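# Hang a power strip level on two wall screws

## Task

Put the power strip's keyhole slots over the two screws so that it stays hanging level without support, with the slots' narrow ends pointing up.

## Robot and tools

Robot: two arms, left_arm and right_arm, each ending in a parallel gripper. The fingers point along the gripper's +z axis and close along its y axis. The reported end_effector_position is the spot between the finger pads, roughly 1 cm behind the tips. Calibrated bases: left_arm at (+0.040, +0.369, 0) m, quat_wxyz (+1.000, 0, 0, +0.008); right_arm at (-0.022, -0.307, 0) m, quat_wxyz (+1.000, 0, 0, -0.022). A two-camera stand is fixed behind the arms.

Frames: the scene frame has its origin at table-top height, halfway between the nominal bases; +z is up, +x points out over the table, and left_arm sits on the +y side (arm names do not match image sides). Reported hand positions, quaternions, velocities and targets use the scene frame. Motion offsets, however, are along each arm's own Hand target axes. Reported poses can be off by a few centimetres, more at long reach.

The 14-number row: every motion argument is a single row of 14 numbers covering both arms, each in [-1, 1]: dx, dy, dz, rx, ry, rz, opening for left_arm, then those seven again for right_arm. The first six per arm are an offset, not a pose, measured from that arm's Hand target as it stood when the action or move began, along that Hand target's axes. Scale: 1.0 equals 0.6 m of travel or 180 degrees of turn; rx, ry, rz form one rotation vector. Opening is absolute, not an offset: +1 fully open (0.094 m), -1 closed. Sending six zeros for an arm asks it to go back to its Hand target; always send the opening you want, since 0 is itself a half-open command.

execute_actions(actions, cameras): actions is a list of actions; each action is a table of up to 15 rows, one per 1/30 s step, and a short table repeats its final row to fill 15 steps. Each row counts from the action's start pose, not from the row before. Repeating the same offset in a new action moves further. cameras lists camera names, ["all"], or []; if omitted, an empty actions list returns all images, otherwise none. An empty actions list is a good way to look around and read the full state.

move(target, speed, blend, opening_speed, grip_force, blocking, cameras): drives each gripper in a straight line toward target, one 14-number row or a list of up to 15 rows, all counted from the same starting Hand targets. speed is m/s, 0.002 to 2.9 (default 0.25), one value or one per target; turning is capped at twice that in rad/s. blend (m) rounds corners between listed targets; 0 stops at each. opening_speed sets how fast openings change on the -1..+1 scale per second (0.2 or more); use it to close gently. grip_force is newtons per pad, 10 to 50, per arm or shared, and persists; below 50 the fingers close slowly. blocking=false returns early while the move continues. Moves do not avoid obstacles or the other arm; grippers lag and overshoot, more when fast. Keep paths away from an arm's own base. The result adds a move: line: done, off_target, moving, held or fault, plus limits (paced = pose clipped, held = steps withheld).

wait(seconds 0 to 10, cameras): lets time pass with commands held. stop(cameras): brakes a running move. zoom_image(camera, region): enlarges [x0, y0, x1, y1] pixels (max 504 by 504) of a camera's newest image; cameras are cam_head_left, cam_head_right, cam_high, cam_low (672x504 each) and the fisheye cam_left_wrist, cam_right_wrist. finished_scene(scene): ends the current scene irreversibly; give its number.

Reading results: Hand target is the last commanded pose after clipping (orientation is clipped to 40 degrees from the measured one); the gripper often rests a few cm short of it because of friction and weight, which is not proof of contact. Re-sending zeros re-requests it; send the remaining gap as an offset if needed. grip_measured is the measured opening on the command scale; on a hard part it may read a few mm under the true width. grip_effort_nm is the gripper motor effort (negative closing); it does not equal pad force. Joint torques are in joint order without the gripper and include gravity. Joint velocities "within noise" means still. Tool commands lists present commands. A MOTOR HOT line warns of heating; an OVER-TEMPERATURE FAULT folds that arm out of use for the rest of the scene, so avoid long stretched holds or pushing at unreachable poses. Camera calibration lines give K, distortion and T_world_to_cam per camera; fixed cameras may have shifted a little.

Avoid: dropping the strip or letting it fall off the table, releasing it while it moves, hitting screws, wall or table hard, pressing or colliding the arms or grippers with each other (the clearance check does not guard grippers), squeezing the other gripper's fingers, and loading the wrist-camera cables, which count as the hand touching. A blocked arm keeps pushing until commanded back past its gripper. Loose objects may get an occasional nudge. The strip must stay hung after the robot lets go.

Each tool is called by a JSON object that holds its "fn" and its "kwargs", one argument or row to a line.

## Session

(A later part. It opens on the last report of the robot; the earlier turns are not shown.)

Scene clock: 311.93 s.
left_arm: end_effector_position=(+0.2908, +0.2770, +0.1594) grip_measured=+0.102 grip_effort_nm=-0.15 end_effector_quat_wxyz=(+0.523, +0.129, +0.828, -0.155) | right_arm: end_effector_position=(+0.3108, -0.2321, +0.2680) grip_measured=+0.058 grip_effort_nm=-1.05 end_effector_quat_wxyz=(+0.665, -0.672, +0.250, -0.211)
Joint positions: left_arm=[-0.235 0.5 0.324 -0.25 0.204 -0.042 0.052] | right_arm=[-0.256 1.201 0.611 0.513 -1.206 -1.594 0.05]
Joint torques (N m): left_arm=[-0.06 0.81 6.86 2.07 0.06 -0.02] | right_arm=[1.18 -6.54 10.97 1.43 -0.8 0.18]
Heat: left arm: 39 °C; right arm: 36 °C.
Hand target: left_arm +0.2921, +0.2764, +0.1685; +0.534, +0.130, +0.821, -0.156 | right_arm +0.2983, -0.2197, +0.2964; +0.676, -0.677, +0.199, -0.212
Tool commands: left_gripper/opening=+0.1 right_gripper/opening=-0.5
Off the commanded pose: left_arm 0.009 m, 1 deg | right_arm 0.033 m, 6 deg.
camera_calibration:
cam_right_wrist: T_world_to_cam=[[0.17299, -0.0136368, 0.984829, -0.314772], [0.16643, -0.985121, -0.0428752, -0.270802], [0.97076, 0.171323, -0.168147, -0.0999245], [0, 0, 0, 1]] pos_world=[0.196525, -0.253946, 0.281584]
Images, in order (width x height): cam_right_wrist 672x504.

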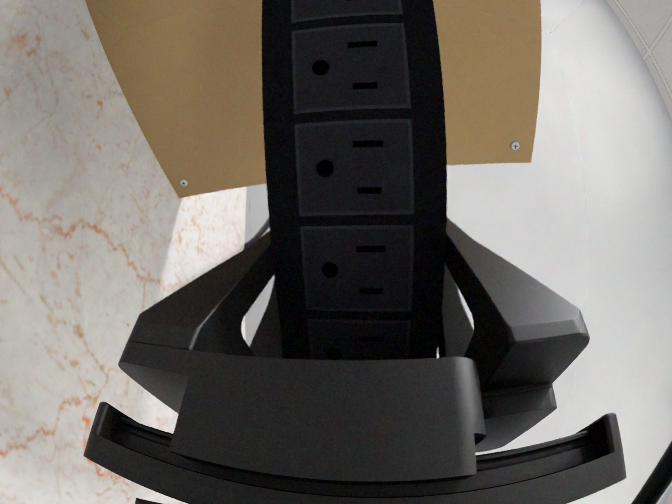

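{"fn": "move", "kwargs": {
  "target": [
    [0,0,0,0,0,0,0.1,0.119,-0.007,-0.081,0.109,0.109,0.491,-0.5],
    [0,0,0,0,0,0,0.1,0.23,0.243,-0.187,-0.308,0.485,0.485,-0.5]
  ],
  "speed": 0.25,
  "blend": [0.04,0],
  "cameras": ["cam_head_left","cam_right_wrist","cam_low"]
}}

Scene clock: 342.40 s.
left_arm: end_effector_position=(+0.2908, +0.2770, +0.1594) grip_measured=+0.102 grip_effort_nm=-0.15 end_effector_quat_wxyz=(+0.523, +0.129, +0.828, -0.155) | right_arm: end_effector_position=(+0.3575, -0.3921, +0.1503) grip_measured=+0.058 grip_effort_nm=-1.05 end_effector_quat_wxyz=(+0.023, -0.268, +0.963, -0.009)
Joint positions: left_arm=[-0.235 0.5 0.324 -0.25 0.204 -0.042 0.052] | right_arm=[-0.183 1.992 1.916 -1.445 -0.007 -0.769 0.05]
Joint torques (N m): left_arm=[-0.08 0.91 6.87 2.1 0.07 0] | right_arm=[0.42 -8.98 9.02 -0.18 0.12 0.05]
Heat: left arm: 39 °C; right arm: 37 °C.
Hand target: left_arm +0.2921, +0.2764, +0.1685; +0.534, +0.130, +0.821, -0.156 | right_arm +0.3532, -0.3906, +0.1527; +0.008, -0.269, +0.963, -0.006
Off the commanded pose: left_arm 0.009 m, 1 deg | right_arm 0.005 m, 2 deg.
move: done
camera_calibration:
cam_right_wrist: T_world_to_cam=[[0.43283, -0.900434, -0.0433146, -0.495104], [-0.679811, -0.35758, 0.640307, 0.00481059], [-0.592043, -0.247698, -0.766897, 0.346721], [0, 0, 0, 1]] pos_world=[0.42284, -0.358207, 0.241373]
Images, in order (width x height): cam_head_left 672x504, cam_low 672x504, cam_right_wrist 672x504.

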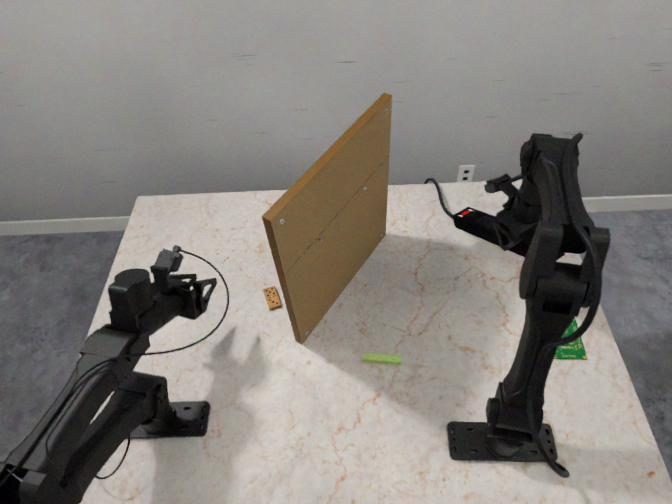

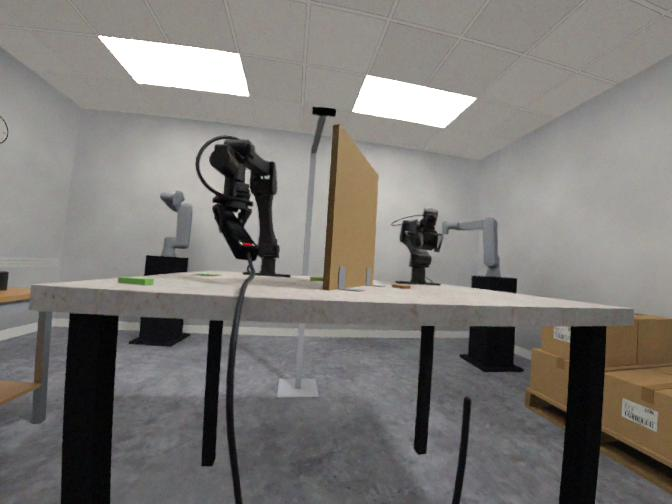

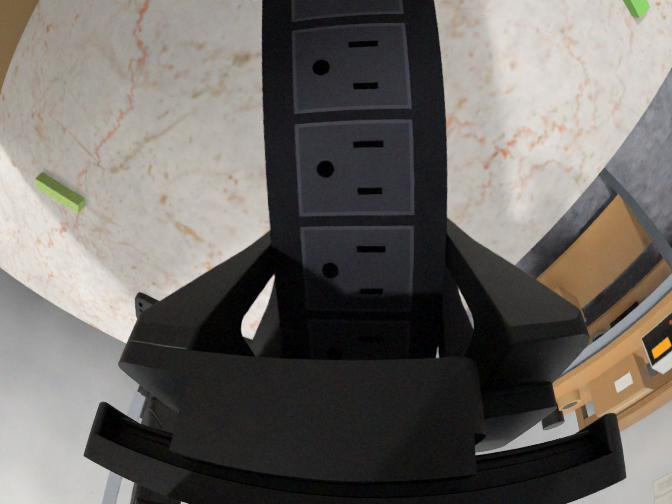

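{"fn": "move", "kwargs": {
  "target": [
    [0,0,0,0,0,0,0.1,0,0,0.09,0,0,0,-0.5],
    [0,0,0,0,0,0,0.1,0,0,0.215,0,0,0,-0.5]
  ],
  "speed": [0.08,0.04],
  "blend": [0.01,0],
  "cameras": ["cam_head_left","cam_right_wrist","cam_low"]
}}

Scene clock: 352.57 s.
left_arm: end_effector_position=(+0.2908, +0.2770, +0.1594) grip_measured=+0.102 grip_effort_nm=-0.14 end_effector_quat_wxyz=(+0.523, +0.129, +0.828, -0.155) | right_arm: end_effector_position=(+0.3683, -0.3909, +0.0413) grip_measured=+0.056 grip_effort_nm=-1.05 end_effector_quat_wxyz=(+0.045, -0.268, +0.962, -0.009)
Joint positions: left_arm=[-0.235 0.5 0.324 -0.25 0.204 -0.042 0.052] | right_arm=[-0.183 2.018 1.514 -0.979 -0.027 -0.768 0.05]
Joint torques (N m): left_arm=[-0.01 0.87 6.89 2.11 0.06 -0.02] | right_arm=[0.32 -7.61 5.27 0.09 0.29 0.01]
Heat: left arm: 39 °C; right arm: 37 °C.
Hand target: left_arm +0.2921, +0.2764, +0.1685; +0.534, +0.130, +0.821, -0.156 | right_arm +0.3557, -0.3915, +0.0237; +0.008, -0.269, +0.963, -0.006
Off the commanded pose: left_arm 0.009 m, 1 deg | right_arm 0.022 m, 4 deg.
move: off_target (right_arm)
camera_calibration:
cam_right_wrist: T_world_to_cam=[[0.434948, -0.899775, -0.0349951, -0.504272], [-0.705548, -0.364692, 0.60762, 0.0903292], [-0.559484, -0.239593, -0.793456, 0.262105], [0, 0, 0, 1]] pos_world=[0.429708, -0.357991, 0.135436]
Images, in order (width x height): cam_head_left 672x504, cam_low 672x504, cam_right_wrist 672x504.

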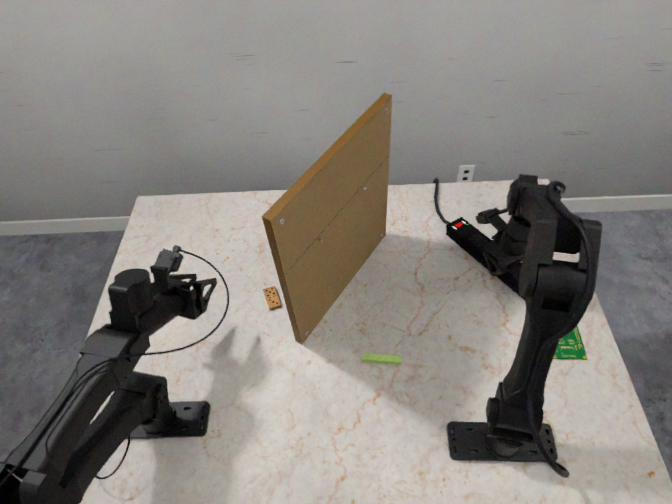

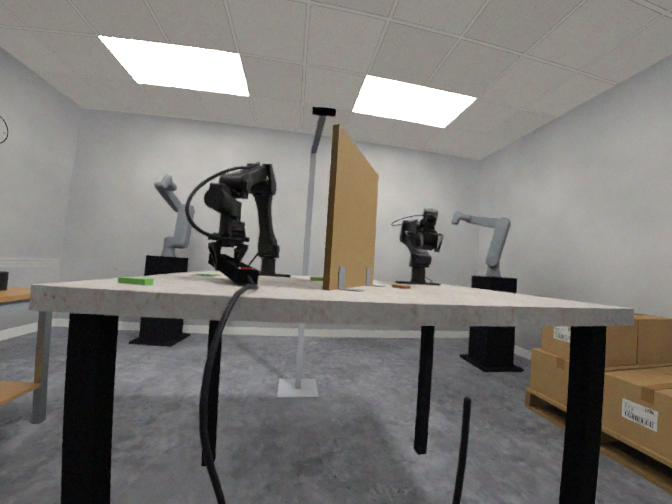

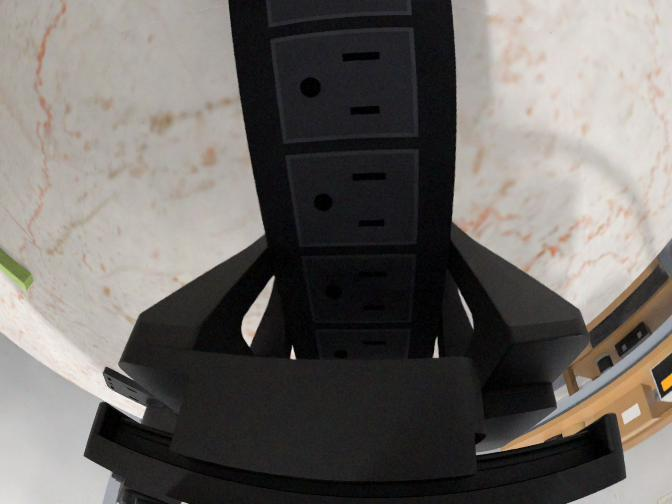

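Pivoting well. Lower a bit more (ee originally 0.020), then open, lift, shift 6 cm toward cord.

{"fn": "move", "kwargs": {
  "target": [0,0,0,0,0,0,0.1,0.01,0,0.022,0,0,0,-0.5],
  "speed": 0.03,
  "cameras": ["cam_right_wrist"]
}}

Scene clock: 361.37 s.
left_arm: end_effector_position=(+0.2908, +0.2770, +0.1594) grip_measured=+0.102 grip_effort_nm=-0.14 end_effector_quat_wxyz=(+0.523, +0.129, +0.828, -0.155) | right_arm: end_effector_position=(+0.3681, -0.3905, +0.0296) grip_measured=+0.056 grip_effort_nm=-1.05 end_effector_quat_wxyz=(+0.051, -0.269, +0.962, -0.012)
Joint positions: left_arm=[-0.235 0.5 0.324 -0.25 0.204 -0.042 0.052] | right_arm=[-0.183 2.018 1.464 -0.917 -0.028 -0.771 0.05]
Joint torques (N m): left_arm=[-0.02 0.92 6.86 2.09 0.06 -0.02] | right_arm=[-0.44 -7.3 4.88 0.07 0.32 -0.05]
Heat: left arm: 39 °C; right arm: 36 °C.
Hand target: left_arm +0.2921, +0.2764, +0.1685; +0.534, +0.130, +0.821, -0.156 | right_arm +0.3508, -0.3947, +0.0105; +0.008, -0.269, +0.963, -0.006
Off the commanded pose: left_arm 0.009 m, 1 deg | right_arm 0.026 m, 5 deg.
move: off_target (right_arm)
camera_calibration:
cam_right_wrist: T_world_to_cam=[[0.437588, -0.898747, -0.0277561, -0.505148], [-0.712496, -0.365404, 0.599024, 0.0999376], [-0.548514, -0.24235, -0.80025, 0.247916], [0, 0, 0, 1]] pos_world=[0.428237, -0.3574, 0.124509]
Images, in order (width x height): cam_right_wrist 672x504.

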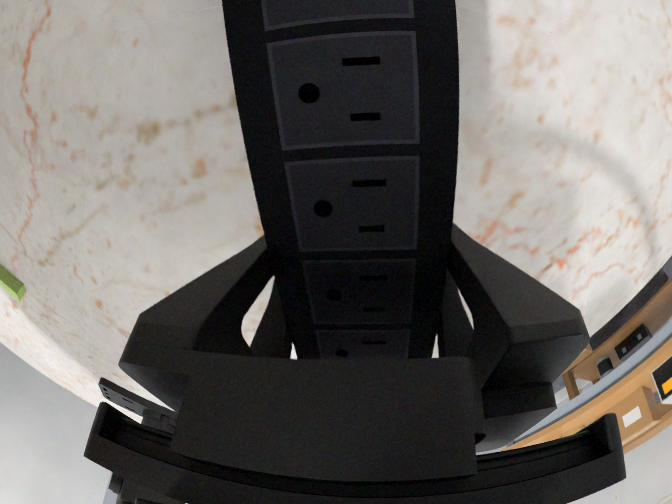

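{"fn": "move", "kwargs": {
  "target": [0,0,0,0,0,0,0.1,0,0,0.016,0,0,0,-0.5],
  "speed": 0.03
}}

{"fn": "move", "kwargs": {
  "target": [0,0,0,0,0,0,0.1,0,0,0,0,0,0,0.6],
  "speed": 0.03,
  "opening_speed": 0.5,
  "cameras": ["cam_right_wrist"]
}}

{"fn": "move", "kwargs": {
  "target": [0,0,0,0,0,0,0.1,0,0,-0.15,0,0,0,0.6],
  "speed": 0.1,
  "cameras": ["cam_right_wrist","cam_head_left"]
}}

Scene clock: 368.93 s.
left_arm: end_effector_position=(+0.2908, +0.2770, +0.1594) grip_measured=+0.102 grip_effort_nm=-0.15 end_effector_quat_wxyz=(+0.523, +0.129, +0.828, -0.155) | right_arm: end_effector_position=(+0.3695, -0.3904, +0.0194) grip_measured=+0.056 grip_effort_nm=-1.05 end_effector_quat_wxyz=(+0.052, -0.270, +0.961, -0.011)
Joint positions: left_arm=[-0.235 0.5 0.324 -0.25 0.204 -0.042 0.052] | right_arm=[-0.183 2.034 1.445 -0.879 -0.03 -0.773 0.05]
Joint torques (N m): left_arm=[-0.02 0.87 6.91 2.09 0.06 0] | right_arm=[-0.46 -7.58 5.11 0.04 0.33 -0.07]
Heat: left arm: 39 °C; right arm: 35 °C.
Hand target: left_arm +0.2921, +0.2764, +0.1685; +0.534, +0.130, +0.821, -0.156 | right_arm +0.3509, -0.3948, +0.0009; +0.008, -0.269, +0.963, -0.006
Off the commanded pose: left_arm 0.009 m, 1 deg | right_arm 0.027 m, 5 deg.
move: off_target (right_arm)

Scene clock: 371.33 s.
left_arm: end_effector_position=(+0.2908, +0.2770, +0.1594) grip_measured=+0.102 grip_effort_nm=-0.14 end_effector_quat_wxyz=(+0.523, +0.129, +0.828, -0.155) | right_arm: end_effector_position=(+0.3661, -0.3945, +0.0173) grip_measured=+0.598 grip_effort_nm=0.11 end_effector_quat_wxyz=(+0.041, -0.269, +0.962, -0.020)
Joint positions: left_arm=[-0.235 0.5 0.324 -0.25 0.204 -0.042 0.052] | right_arm=[-0.183 2.038 1.443 -0.886 -0.004 -0.773 0.075]
Joint torques (N m): left_arm=[-0.09 0.8 6.9 2.1 0.06 -0.02] | right_arm=[-0.36 -7.87 4.96 0.03 0.04 -0.05]
Heat: left arm: 39 °C; right arm: 35 °C.
Hand target: left_arm +0.2921, +0.2764, +0.1685; +0.534, +0.130, +0.821, -0.156 | right_arm +0.3510, -0.3948, +0.0008; +0.008, -0.269, +0.963, -0.006
Off the commanded pose: left_arm 0.009 m, 1 deg | right_arm 0.022 m, 4 deg.
move: off_target (right_arm)
camera_calibration:
cam_right_wrist: T_world_to_cam=[[0.437573, -0.899053, -0.0152696, -0.508485], [-0.703467, -0.352858, 0.616948, 0.105778], [-0.560057, -0.259218, -0.786856, 0.233375], [0, 0, 0, 1]] pos_world=[0.427614, -0.359335, 0.110609]
Images, in order (width x height): cam_right_wrist 672x504.

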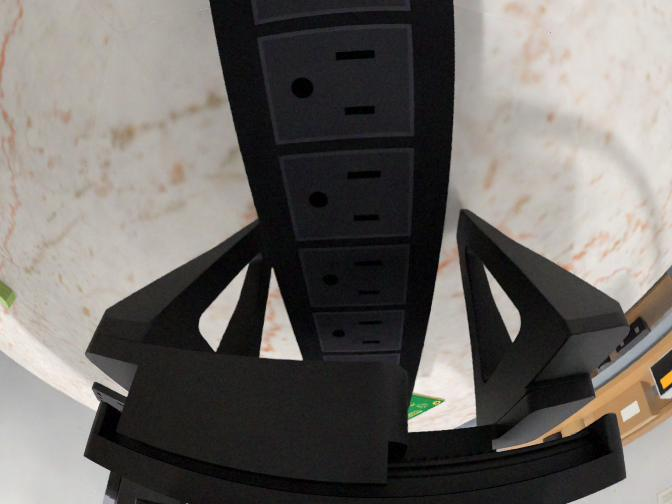

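Scene clock: 372.97 s.
left_arm: end_effector_position=(+0.2908, +0.2770, +0.1594) grip_measured=+0.102 grip_effort_nm=-0.15 end_effector_quat_wxyz=(+0.523, +0.129, +0.828, -0.155) | right_arm: end_effector_position=(+0.3469, -0.3911, +0.0731) grip_measured=+0.598 grip_effort_nm=0.10 end_effector_quat_wxyz=(-0.008, -0.270, +0.963, +0.004)
Joint positions: left_arm=[-0.235 0.5 0.324 -0.25 0.204 -0.042 0.052] | right_arm=[-0.183 2.014 1.64 -1.215 0.001 -0.773 0.075]
Joint torques (N m): left_arm=[-0.01 0.79 6.9 2.09 0.07 -0.02] | right_arm=[-0.49 -12.89 8.17 -0.09 0.01 -0.03]
Heat: left arm: 39 °C; right arm: 36 °C.
Hand target: left_arm +0.2921, +0.2764, +0.1685; +0.534, +0.130, +0.821, -0.156 | right_arm +0.3493, -0.3941, +0.0909; +0.008, -0.269, +0.963, -0.006
Off the commanded pose: left_arm 0.009 m, 1 deg | right_arm 0.018 m, 2 deg.
move: off_target (right_arm)
camera_calibration:
cam_right_wrist: T_world_to_cam=[[0.432384, -0.898251, -0.0786759, -0.489399], [-0.634155, -0.364963, 0.681652, 0.0255847], [-0.641008, -0.244842, -0.727434, 0.296755], [0, 0, 0, 1]] pos_world=[0.418055, -0.357607, 0.159926]
Images, in order (width x height): cam_head_left 672x504, cam_right_wrist 672x504.

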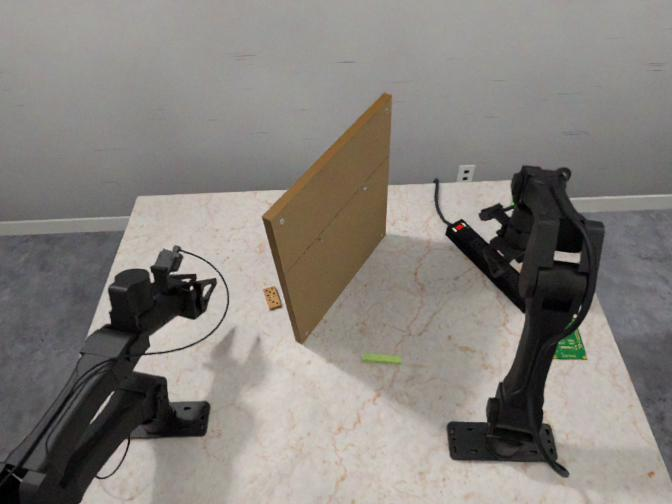

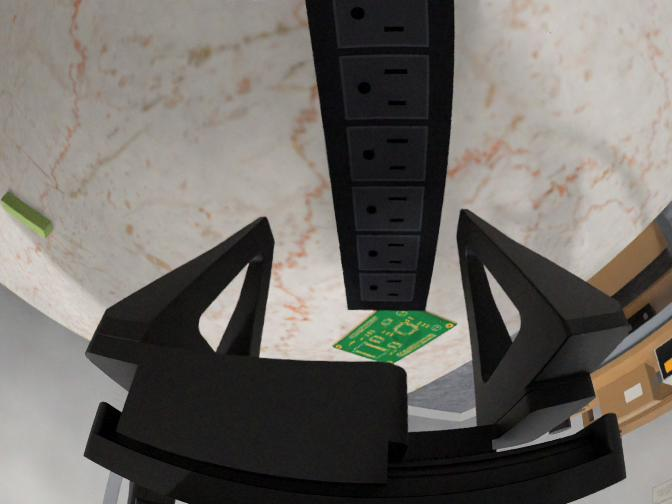

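{"fn": "move", "kwargs": {
  "target": [
    [0,0,0,0,0,0,0.1,-0.08,-0.0226,0.02,0,0,-0.006,0.6],
    [0,0,0,0,0,0,0.1,-0.08,-0.0226,0.128,0,0,-0.006,0.6]
  ],
  "speed": 0.08,
  "cameras": ["cam_right_wrist"]
}}

Scene clock: 390.40 s.
left_arm: end_effector_position=(+0.2908, +0.2770, +0.1594) grip_measured=+0.102 grip_effort_nm=-0.14 end_effector_quat_wxyz=(+0.523, +0.129, +0.828, -0.155) | right_arm: end_effector_position=(+0.3986, -0.3832, +0.0269) grip_measured=+0.598 grip_effort_nm=0.10 end_effector_quat_wxyz=(+0.015, -0.277, +0.961, -0.009)
Joint positions: left_arm=[-0.235 0.5 0.324 -0.25 0.204 -0.042 0.052] | right_arm=[-0.137 2.19 1.724 -1.07 0.003 -0.744 0.075]
Joint torques (N m): left_arm=[0.01 0.87 6.89 2.1 0.05 -0.01] | right_arm=[0.47 -9.7 5.82 0.35 -0.05 0.07]
Heat: left arm: 39 °C; right arm: 37 °C.
Hand target: left_arm +0.2921, +0.2764, +0.1685; +0.534, +0.130, +0.821, -0.156 | right_arm +0.3988, -0.3815, +0.0150; +0.008, -0.278, +0.961, -0.006
Off the commanded pose: left_arm 0.009 m, 1 deg | right_arm 0.012 m, 1 deg.
move: off_target (right_arm)
camera_calibration:
cam_right_wrist: T_world_to_cam=[[0.450238, -0.891755, -0.0453819, -0.513947], [-0.662376, -0.367646, 0.652759, 0.103712], [-0.598785, -0.263837, -0.756205, 0.274862], [0, 0, 0, 1]] pos_world=[0.464678, -0.347666, 0.11683]
Images, in order (width x height): cam_right_wrist 672x504.

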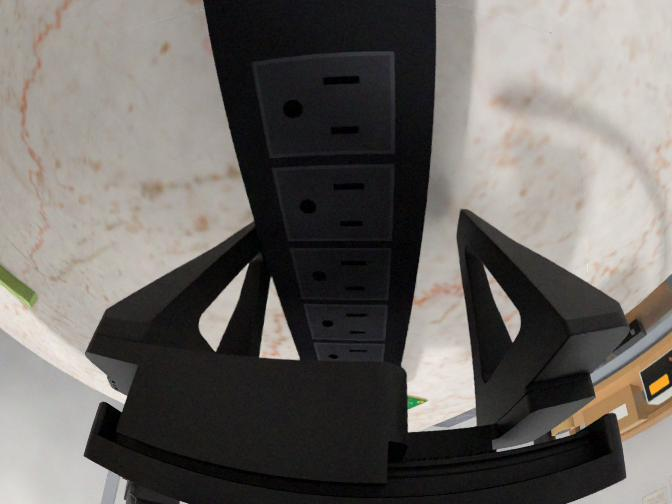

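{"fn": "move", "kwargs": {
  "target": [0,0,0,0,0,0,0.1,0,0.01,0.015,0,0,-0.012,0.6],
  "speed": 0.05
}}

{"fn": "move", "kwargs": {
  "target": [0,0,0,0,0,0,0.1,0,0,0,0,0,0,-0.5],
  "speed": 0.05,
  "opening_speed": 0.6,
  "cameras": ["cam_right_wrist"]
}}

{"fn": "move", "kwargs": {
  "target": [0,0,0,0,0,0,0.1,0.05,0,-0.25,0,0,0,-0.5],
  "speed": 0.1,
  "cameras": ["cam_right_wrist","cam_low"]
}}

Scene clock: 405.60 s.
left_arm: end_effector_position=(+0.2908, +0.2770, +0.1594) grip_measured=+0.102 grip_effort_nm=-0.14 end_effector_quat_wxyz=(+0.523, +0.129, +0.828, -0.155) | right_arm: end_effector_position=(+0.3963, -0.3803, +0.0178) grip_measured=+0.598 grip_effort_nm=0.10 end_effector_quat_wxyz=(+0.013, -0.289, +0.957, -0.010)
Joint positions: left_arm=[-0.235 0.5 0.324 -0.25 0.204 -0.042 0.052] | right_arm=[-0.131 2.19 1.687 -1.035 0.006 -0.761 0.075]
Joint torques (N m): left_arm=[-0.03 0.9 6.87 2.09 0.06 0] | right_arm=[0.72 -10.02 5.15 0.38 -0.01 -0.05]
Heat: left arm: 39 °C; right arm: 38 °C.
Hand target: left_arm +0.2921, +0.2764, +0.1685; +0.534, +0.130, +0.821, -0.156 | right_arm +0.3958, -0.3764, +0.0059; +0.008, -0.296, +0.955, -0.006
Off the commanded pose: left_arm 0.009 m, 1 deg | right_arm 0.013 m, 1 deg.
move: off_target (right_arm)

Scene clock: 407.63 s.
left_arm: end_effector_position=(+0.2908, +0.2770, +0.1594) grip_measured=+0.102 grip_effort_nm=-0.15 end_effector_quat_wxyz=(+0.523, +0.129, +0.828, -0.155) | right_arm: end_effector_position=(+0.3968, -0.3801, +0.0178) grip_measured=+0.063 grip_effort_nm=-1.05 end_effector_quat_wxyz=(+0.014, -0.290, +0.957, -0.010)
Joint positions: left_arm=[-0.235 0.5 0.324 -0.25 0.204 -0.042 0.052] | right_arm=[-0.13 2.19 1.687 -1.034 0.006 -0.762 0.05]
Joint torques (N m): left_arm=[-0.03 0.94 6.86 2.09 0.08 -0.02] | right_arm=[0.51 -10.02 5.33 0.35 -0.04 -0.04]
Heat: left arm: 39 °C; right arm: 38 °C.
Hand target: left_arm +0.2921, +0.2764, +0.1685; +0.534, +0.130, +0.821, -0.156 | right_arm +0.3958, -0.3765, +0.0059; +0.008, -0.296, +0.955, -0.006
Off the commanded pose: left_arm 0.009 m, 1 deg | right_arm 0.013 m, 1 deg.
move: off_target (right_arm)
camera_calibration:
cam_right_wrist: T_world_to_cam=[[0.472734, -0.880153, -0.0430406, -0.515236], [-0.652172, -0.382296, 0.654615, 0.0999264], [-0.592616, -0.281389, -0.754736, 0.258542], [0, 0, 0, 1]] pos_world=[0.461955, -0.342534, 0.107542]
Images, in order (width x height): cam_right_wrist 672x504.

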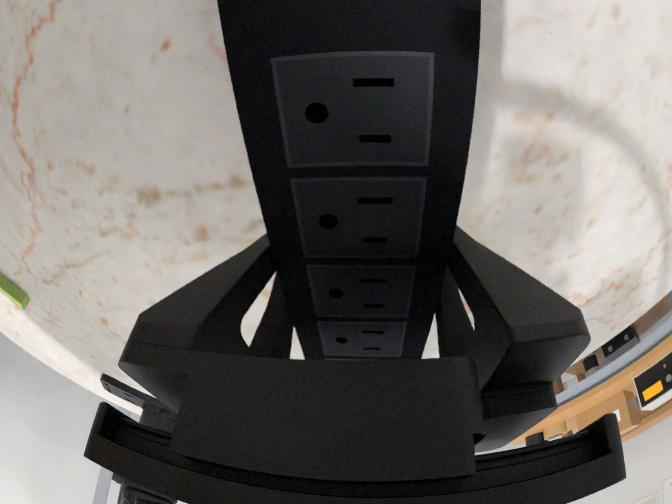

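Scene clock: 409.87 s.
left_arm: end_effector_position=(+0.2908, +0.2770, +0.1594) grip_measured=+0.102 grip_effort_nm=-0.15 end_effector_quat_wxyz=(+0.523, +0.129, +0.828, -0.155) | right_arm: end_effector_position=(+0.3700, -0.3901, +0.1244) grip_measured=+0.063 grip_effort_nm=-1.05 end_effector_quat_wxyz=(-0.019, -0.294, +0.956, +0.006)
Joint positions: left_arm=[-0.235 0.5 0.324 -0.25 0.204 -0.042 0.052] | right_arm=[-0.165 2.133 2.023 -1.5 0.008 -0.805 0.05]
Joint torques (N m): left_arm=[-0.02 0.9 6.87 2.08 0.07 -0.01] | right_arm=[-0.73 -16.05 9.01 -0.25 -0.05 -0.11]
Heat: left arm: 39 °C; right arm: 38 °C.
Hand target: left_arm +0.2921, +0.2764, +0.1685; +0.534, +0.130, +0.821, -0.156 | right_arm +0.3682, -0.3923, +0.1555; +0.008, -0.296, +0.955, -0.006
Off the commanded pose: left_arm 0.009 m, 1 deg | right_arm 0.031 m, 3 deg.
move: off_target (right_arm)
camera_calibration:
cam_right_wrist: T_world_to_cam=[[0.475317, -0.875366, -0.0883612, -0.500179], [-0.599358, -0.395687, 0.695846, -0.0210081], [-0.644083, -0.277787, -0.712735, 0.335559], [0, 0, 0, 1]] pos_world=[0.44128, -0.352938, 0.209586]
Images, in order (width x height): cam_low 672x504, cam_right_wrist 672x504.

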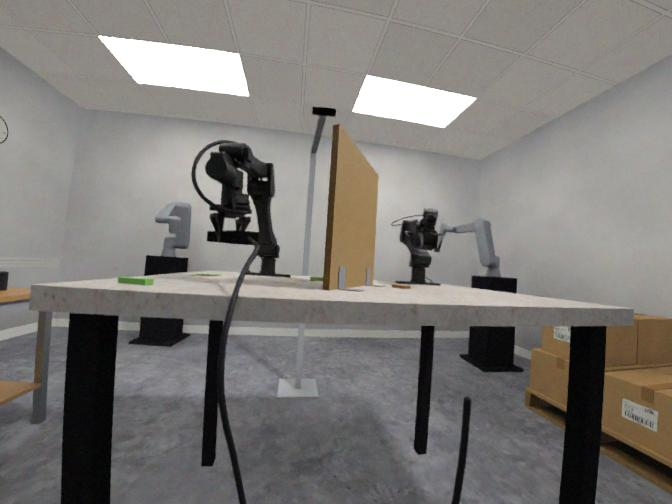

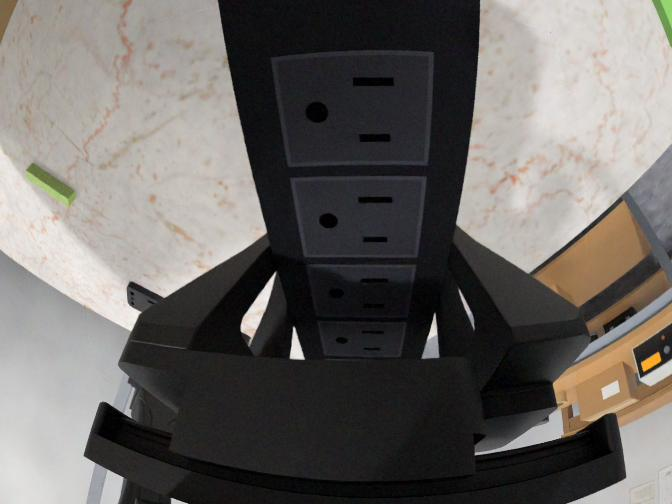

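{"fn": "move", "kwargs": {
  "target": [
    [0,0,0,0,0,0,0.1,-0.043,0.115,-0.208,0,-0.5,0,-0.5],
    [0,0,0,0,0,0,0.1,-0.068,0.30,-0.24,0.32,-0.471,-0.471,-0.5]
  ],
  "speed": 0.2,
  "blend": [0.04,0],
  "cameras": ["cam_low","cam_head_left","cam_head_right","cam_right_wrist"]
}}

{"fn": "zoom_image", "kwargs": {
  "camera": "cam_head_left",
  "region": [300, 160, 540, 340]
}}

{"fn": "zoom_image", "kwargs": {
  "camera": "cam_low",
  "region": [225, 160, 345, 250]
}}

Scene clock: 439.43 s.
left_arm: end_effector_position=(+0.2908, +0.2770, +0.1594) grip_measured=+0.102 grip_effort_nm=-0.15 end_effector_quat_wxyz=(+0.523, +0.129, +0.828, -0.155) | right_arm: end_effector_position=(+0.3065, -0.2287, +0.2696) grip_measured=+0.062 grip_effort_nm=-1.05 end_effector_quat_wxyz=(+0.667, -0.673, +0.243, -0.206)
Joint positions: left_arm=[-0.235 0.5 0.324 -0.25 0.204 -0.042 0.052] | right_arm=[-0.253 1.19 0.608 0.511 -1.221 -1.59 0.05]
Joint torques (N m): left_arm=[-0.09 0.9 6.84 2.08 0.06 -0.01] | right_arm=[0.92 -6.35 11.04 1.39 -0.51 0.13]
Heat: left arm: 39 °C; right arm: 42 °C.
Hand target: left_arm +0.2921, +0.2764, +0.1685; +0.534, +0.130, +0.821, -0.156 | right_arm +0.2975, -0.2198, +0.2969; +0.675, -0.677, +0.201, -0.214
Off the commanded pose: left_arm 0.009 m, 1 deg | right_arm 0.030 m, 5 deg.
move: off_target (right_arm)
camera_calibration:
cam_right_wrist: T_world_to_cam=[[0.170198, -0.0117934, 0.985339, -0.314399], [0.184862, -0.981793, -0.0436822, -0.271314], [0.967915, 0.189586, -0.164919, -0.0918248], [0, 0, 0, 1]] pos_world=[0.192544, -0.252674, 0.282795]
Images, in order (width x height): cam_head_left 672x504, cam_head_right 672x504, cam_low 672x504, cam_right_wrist 672x504.

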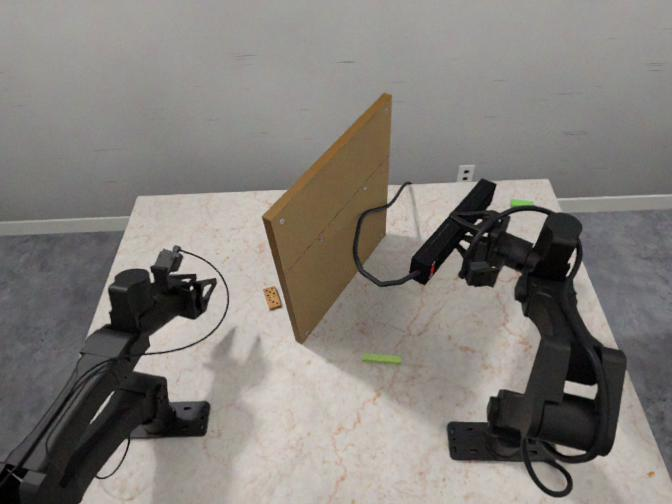

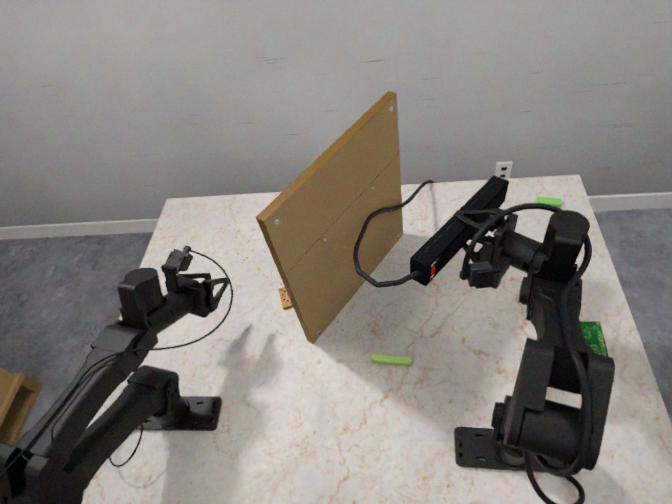

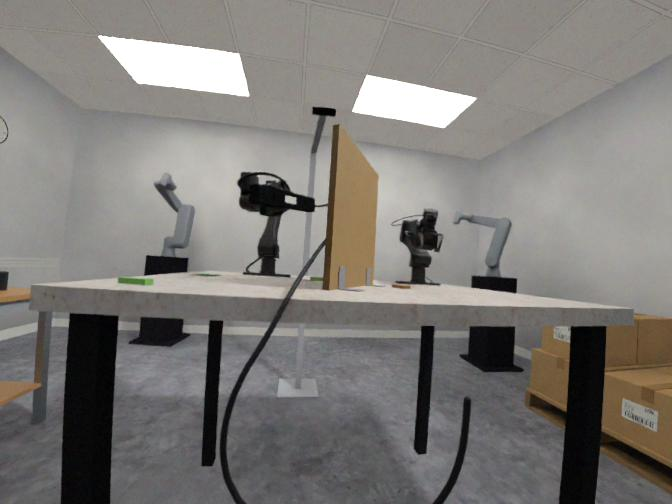

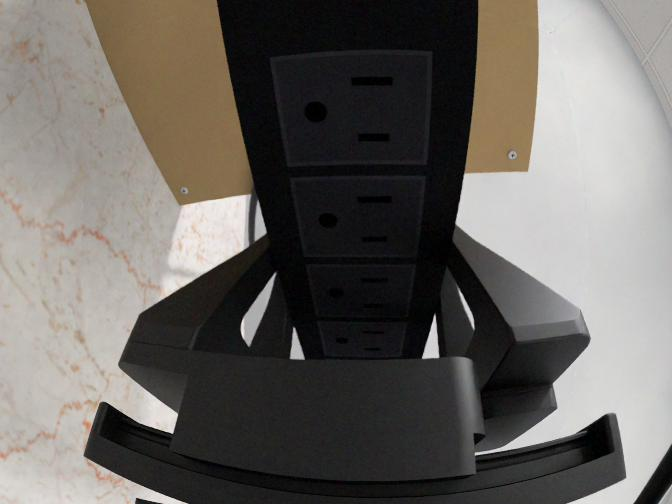

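Scaled by 2.100 from the camera's 672x504 image, which has a finer 960x720 frame.

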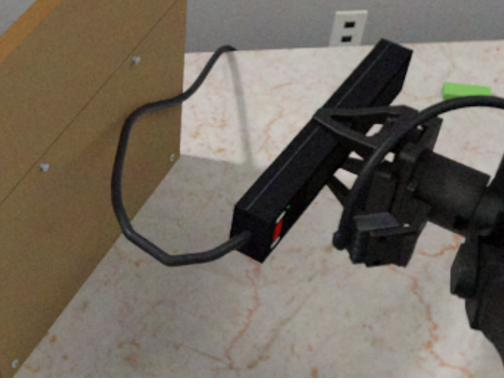

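Scaled by 4.200 from the camera's 672x504 image, which has a finer 960x720 frame.

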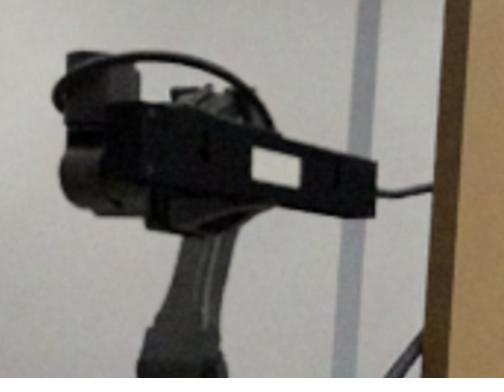

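{"fn": "zoom_image", "kwargs": {
  "camera": "cam_low",
  "region": [260, 180, 320, 215]
}}

Scaled by 8.400 from the camera's 672x504 image, which has a finer 960x720 frame.

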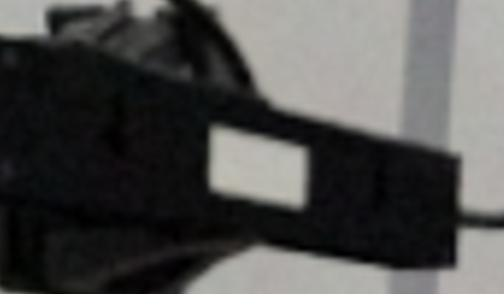

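{"fn": "move", "kwargs": {
  "target": [0,0,0,0,0,0,0.1,-0.052,0.0,0.25,0.008,-0.015,-0.015,-0.5],
  "speed": 0.15,
  "cameras": ["cam_head_left","cam_head_right","cam_right_wrist"]
}}

{"fn": "zoom_image", "kwargs": {
  "camera": "cam_head_left",
  "region": [280, 150, 440, 270]
}}

{"fn": "zoom_image", "kwargs": {
  "camera": "cam_head_right",
  "region": [280, 150, 440, 270]
}}

Scene clock: 507.60 s.
left_arm: end_effector_position=(+0.2908, +0.2770, +0.1594) grip_measured=+0.102 grip_effort_nm=-0.14 end_effector_quat_wxyz=(+0.523, +0.129, +0.828, -0.155) | right_arm: end_effector_position=(+0.3523, -0.0855, +0.2619) grip_measured=+0.062 grip_effort_nm=-1.05 end_effector_quat_wxyz=(+0.658, -0.698, +0.208, -0.191)
Joint positions: left_arm=[-0.235 0.5 0.324 -0.25 0.204 -0.042 0.052] | right_arm=[0.287 1.436 0.783 0.569 -0.755 -1.622 0.05]
Joint torques (N m): left_arm=[-0.05 0.87 6.87 2.09 0.05 -0.02] | right_arm=[0.5 -5.39 11.52 2.36 -0.26 0.13]
Heat: left arm: 39 °C; right arm: 42 °C.
Hand target: left_arm +0.2921, +0.2764, +0.1685; +0.534, +0.130, +0.821, -0.156 | right_arm +0.3557, -0.0781, +0.2970; +0.683, -0.678, +0.166, -0.216
Off the commanded pose: left_arm 0.009 m, 1 deg | right_arm 0.036 m, 7 deg.
move: off_target (right_arm)
camera_calibration:
cam_right_wrist: T_world_to_cam=[[0.156774, 0.0534963, 0.986185, -0.302808], [0.259398, -0.965706, 0.011149, -0.178721], [0.952961, 0.254066, -0.165274, -0.153811], [0, 0, 0, 1]] pos_world=[0.240408, -0.117314, 0.275196]
Images, in order (width x height): cam_head_left 672x504, cam_head_right 672x504, cam_right_wrist 672x504.

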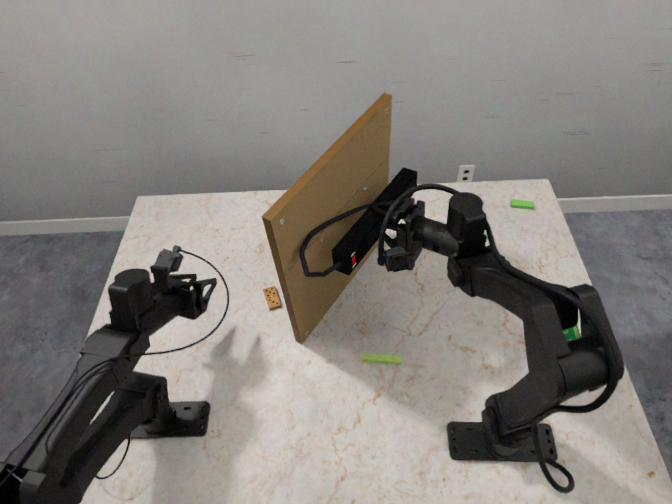

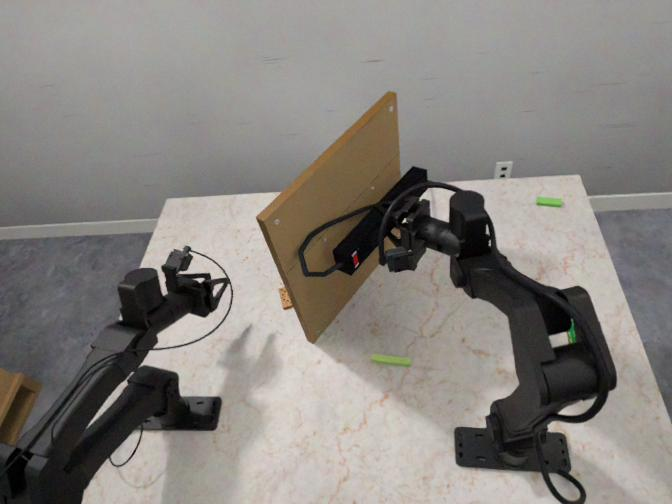

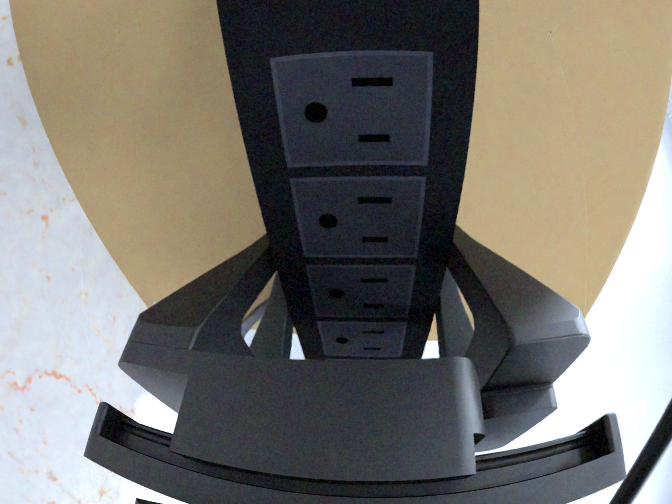

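Scaled by 3.150 from the camera's 672x504 image, which has a finer 960x720 frame.

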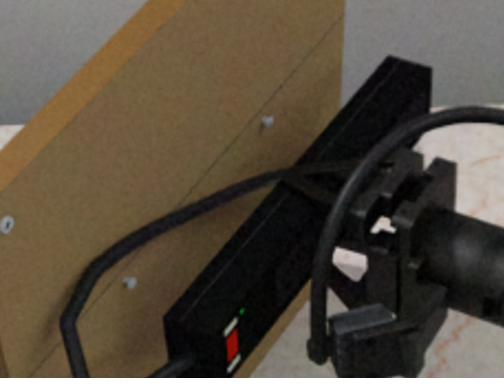

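Scaled by 3.150 from the camera's 672x504 image, which has a finer 960x720 frame.

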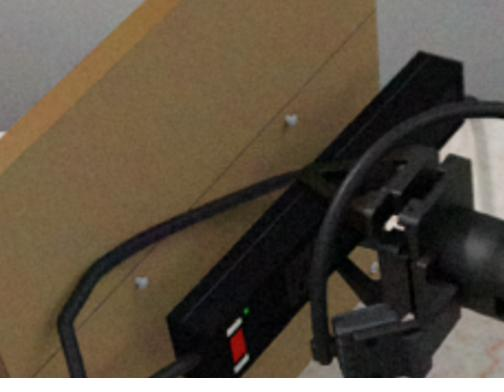

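{"fn": "move", "kwargs": {
  "target": [0,0,0,0,0,0,0.1,-0.034,-0.005,0.055,0,0,0,-0.5],
  "speed": 0.06,
  "cameras": ["cam_head_left","cam_head_right"]
}}

{"fn": "zoom_image", "kwargs": {
  "camera": "cam_head_left",
  "region": [280, 150, 440, 270]
}}

{"fn": "zoom_image", "kwargs": {
  "camera": "cam_head_right",
  "region": [280, 150, 440, 270]
}}

Scene clock: 531.47 s.
left_arm: end_effector_position=(+0.2908, +0.2770, +0.1594) grip_measured=+0.102 grip_effort_nm=-0.14 end_effector_quat_wxyz=(+0.523, +0.129, +0.828, -0.155) | right_arm: end_effector_position=(+0.3540, -0.0504, +0.2628) grip_measured=+0.062 grip_effort_nm=-1.05 end_effector_quat_wxyz=(+0.654, -0.701, +0.206, -0.197)
Joint positions: left_arm=[-0.235 0.5 0.324 -0.25 0.204 -0.042 0.052] | right_arm=[0.404 1.478 0.827 0.569 -0.63 -1.626 0.05]
Joint torques (N m): left_arm=[-0.03 0.81 6.9 2.11 0.06 -0.02] | right_arm=[1.24 -5.94 11.74 2.33 -0.29 0.08]
Heat: left arm: 39 °C; right arm: 42 °C.
Hand target: left_arm +0.2921, +0.2764, +0.1685; +0.534, +0.130, +0.821, -0.156 | right_arm +0.3552, -0.0392, +0.2993; +0.683, -0.678, +0.166, -0.216
Off the commanded pose: left_arm 0.009 m, 1 deg | right_arm 0.038 m, 7 deg.
move: off_target (right_arm)
Images, in order (width x height): cam_head_left 672x504, cam_head_right 672x504.

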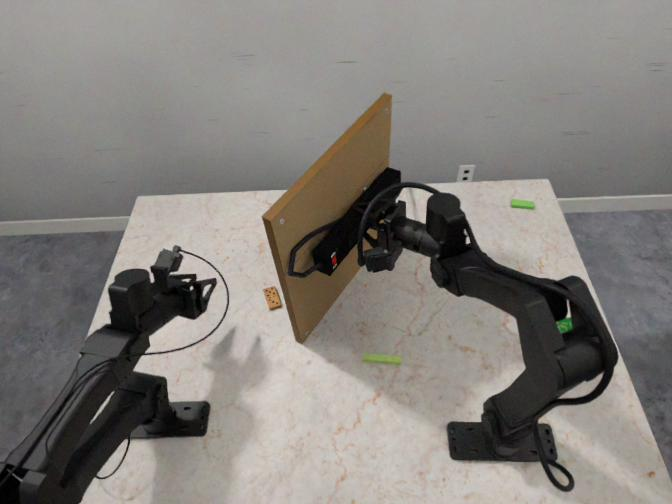

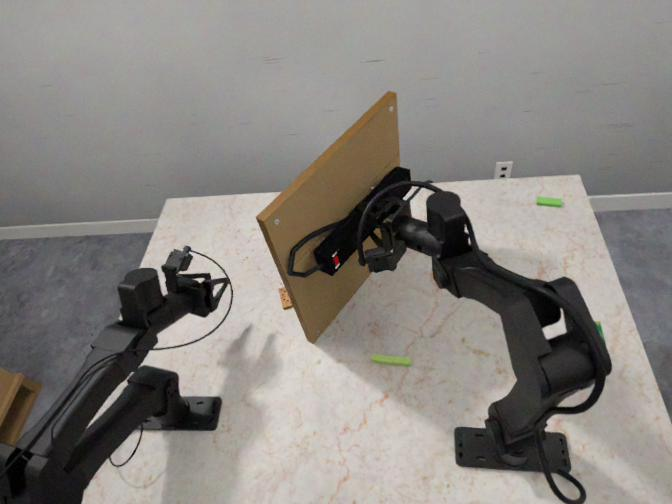

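Scaled by 3.150 from the camera's 672x504 image, which has a finer 960x720 frame.

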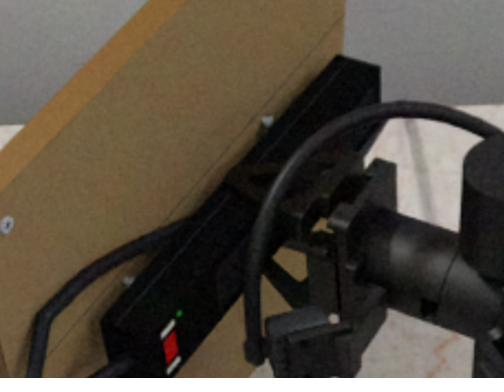

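Scaled by 3.150 from the camera's 672x504 image, which has a finer 960x720 frame.

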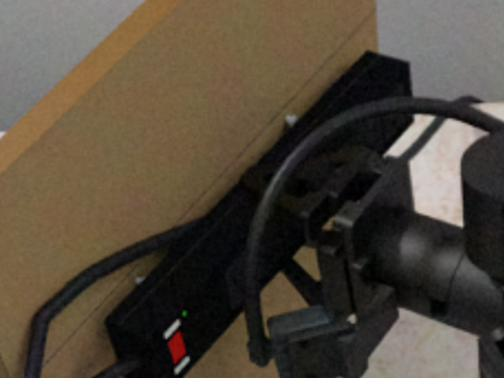

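{"fn": "move", "kwargs": {
  "target": [0,0,0,0,0,0,0.1,0,-0.002,0.035,0,0,0,-0.5],
  "speed": 0.03,
  "cameras": ["cam_head_left","cam_head_right"]
}}

{"fn": "zoom_image", "kwargs": {
  "camera": "cam_head_left",
  "region": [280, 150, 440, 270]
}}

{"fn": "zoom_image", "kwargs": {
  "camera": "cam_head_right",
  "region": [280, 150, 440, 270]
}}

Scene clock: 552.80 s.
left_arm: end_effector_position=(+0.2908, +0.2770, +0.1594) grip_measured=+0.102 grip_effort_nm=-0.14 end_effector_quat_wxyz=(+0.523, +0.129, +0.828, -0.155) | right_arm: end_effector_position=(+0.3575, -0.0447, +0.2629) grip_measured=+0.062 grip_effort_nm=-1.05 end_effector_quat_wxyz=(+0.654, -0.702, +0.204, -0.196)
Joint positions: left_arm=[-0.235 0.5 0.324 -0.25 0.204 -0.042 0.052] | right_arm=[0.415 1.501 0.849 0.568 -0.625 -1.629 0.05]
Joint torques (N m): left_arm=[-0.08 0.9 6.86 2.1 0.06 0] | right_arm=[3.33 -4.01 14.5 2.32 0.11 0.16]
Heat: left arm: 39 °C; right arm: 44 °C.
Hand target: left_arm +0.2921, +0.2764, +0.1685; +0.534, +0.130, +0.821, -0.156 | right_arm +0.3661, -0.0213, +0.3012; +0.683, -0.678, +0.166, -0.216
Off the commanded pose: left_arm 0.009 m, 1 deg | right_arm 0.046 m, 7 deg.
move: off_target (right_arm)
Images, in order (width x height): cam_head_left 672x504, cam_head_right 672x504.

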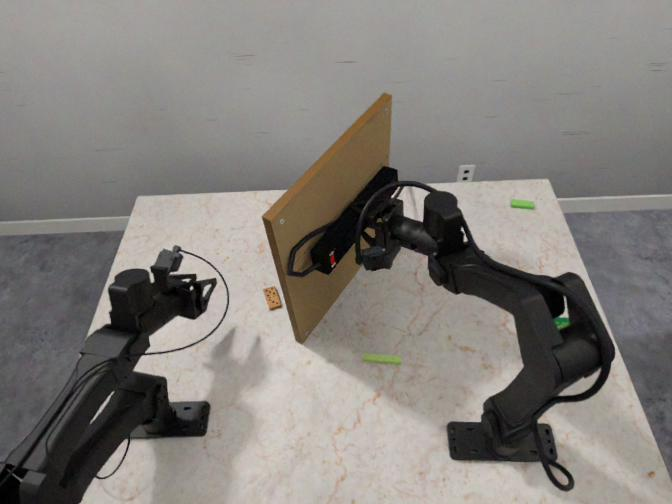

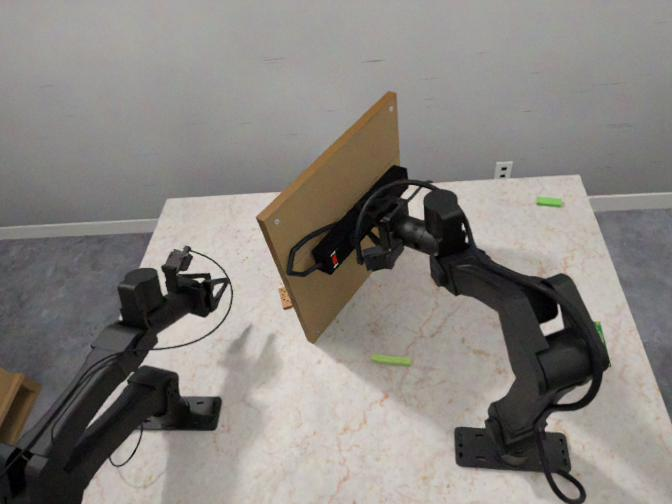

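Scaled by 3.150 from the camera's 672x504 image, which has a finer 960x720 frame.

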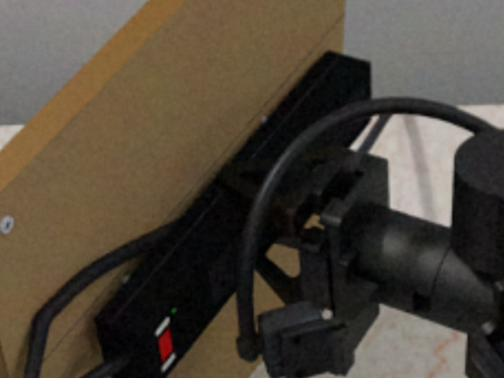

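Scaled by 3.150 from the camera's 672x504 image, which has a finer 960x720 frame.

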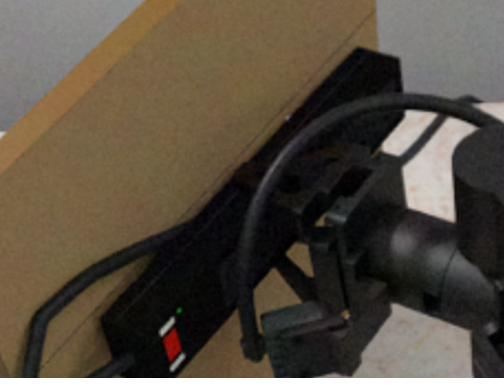

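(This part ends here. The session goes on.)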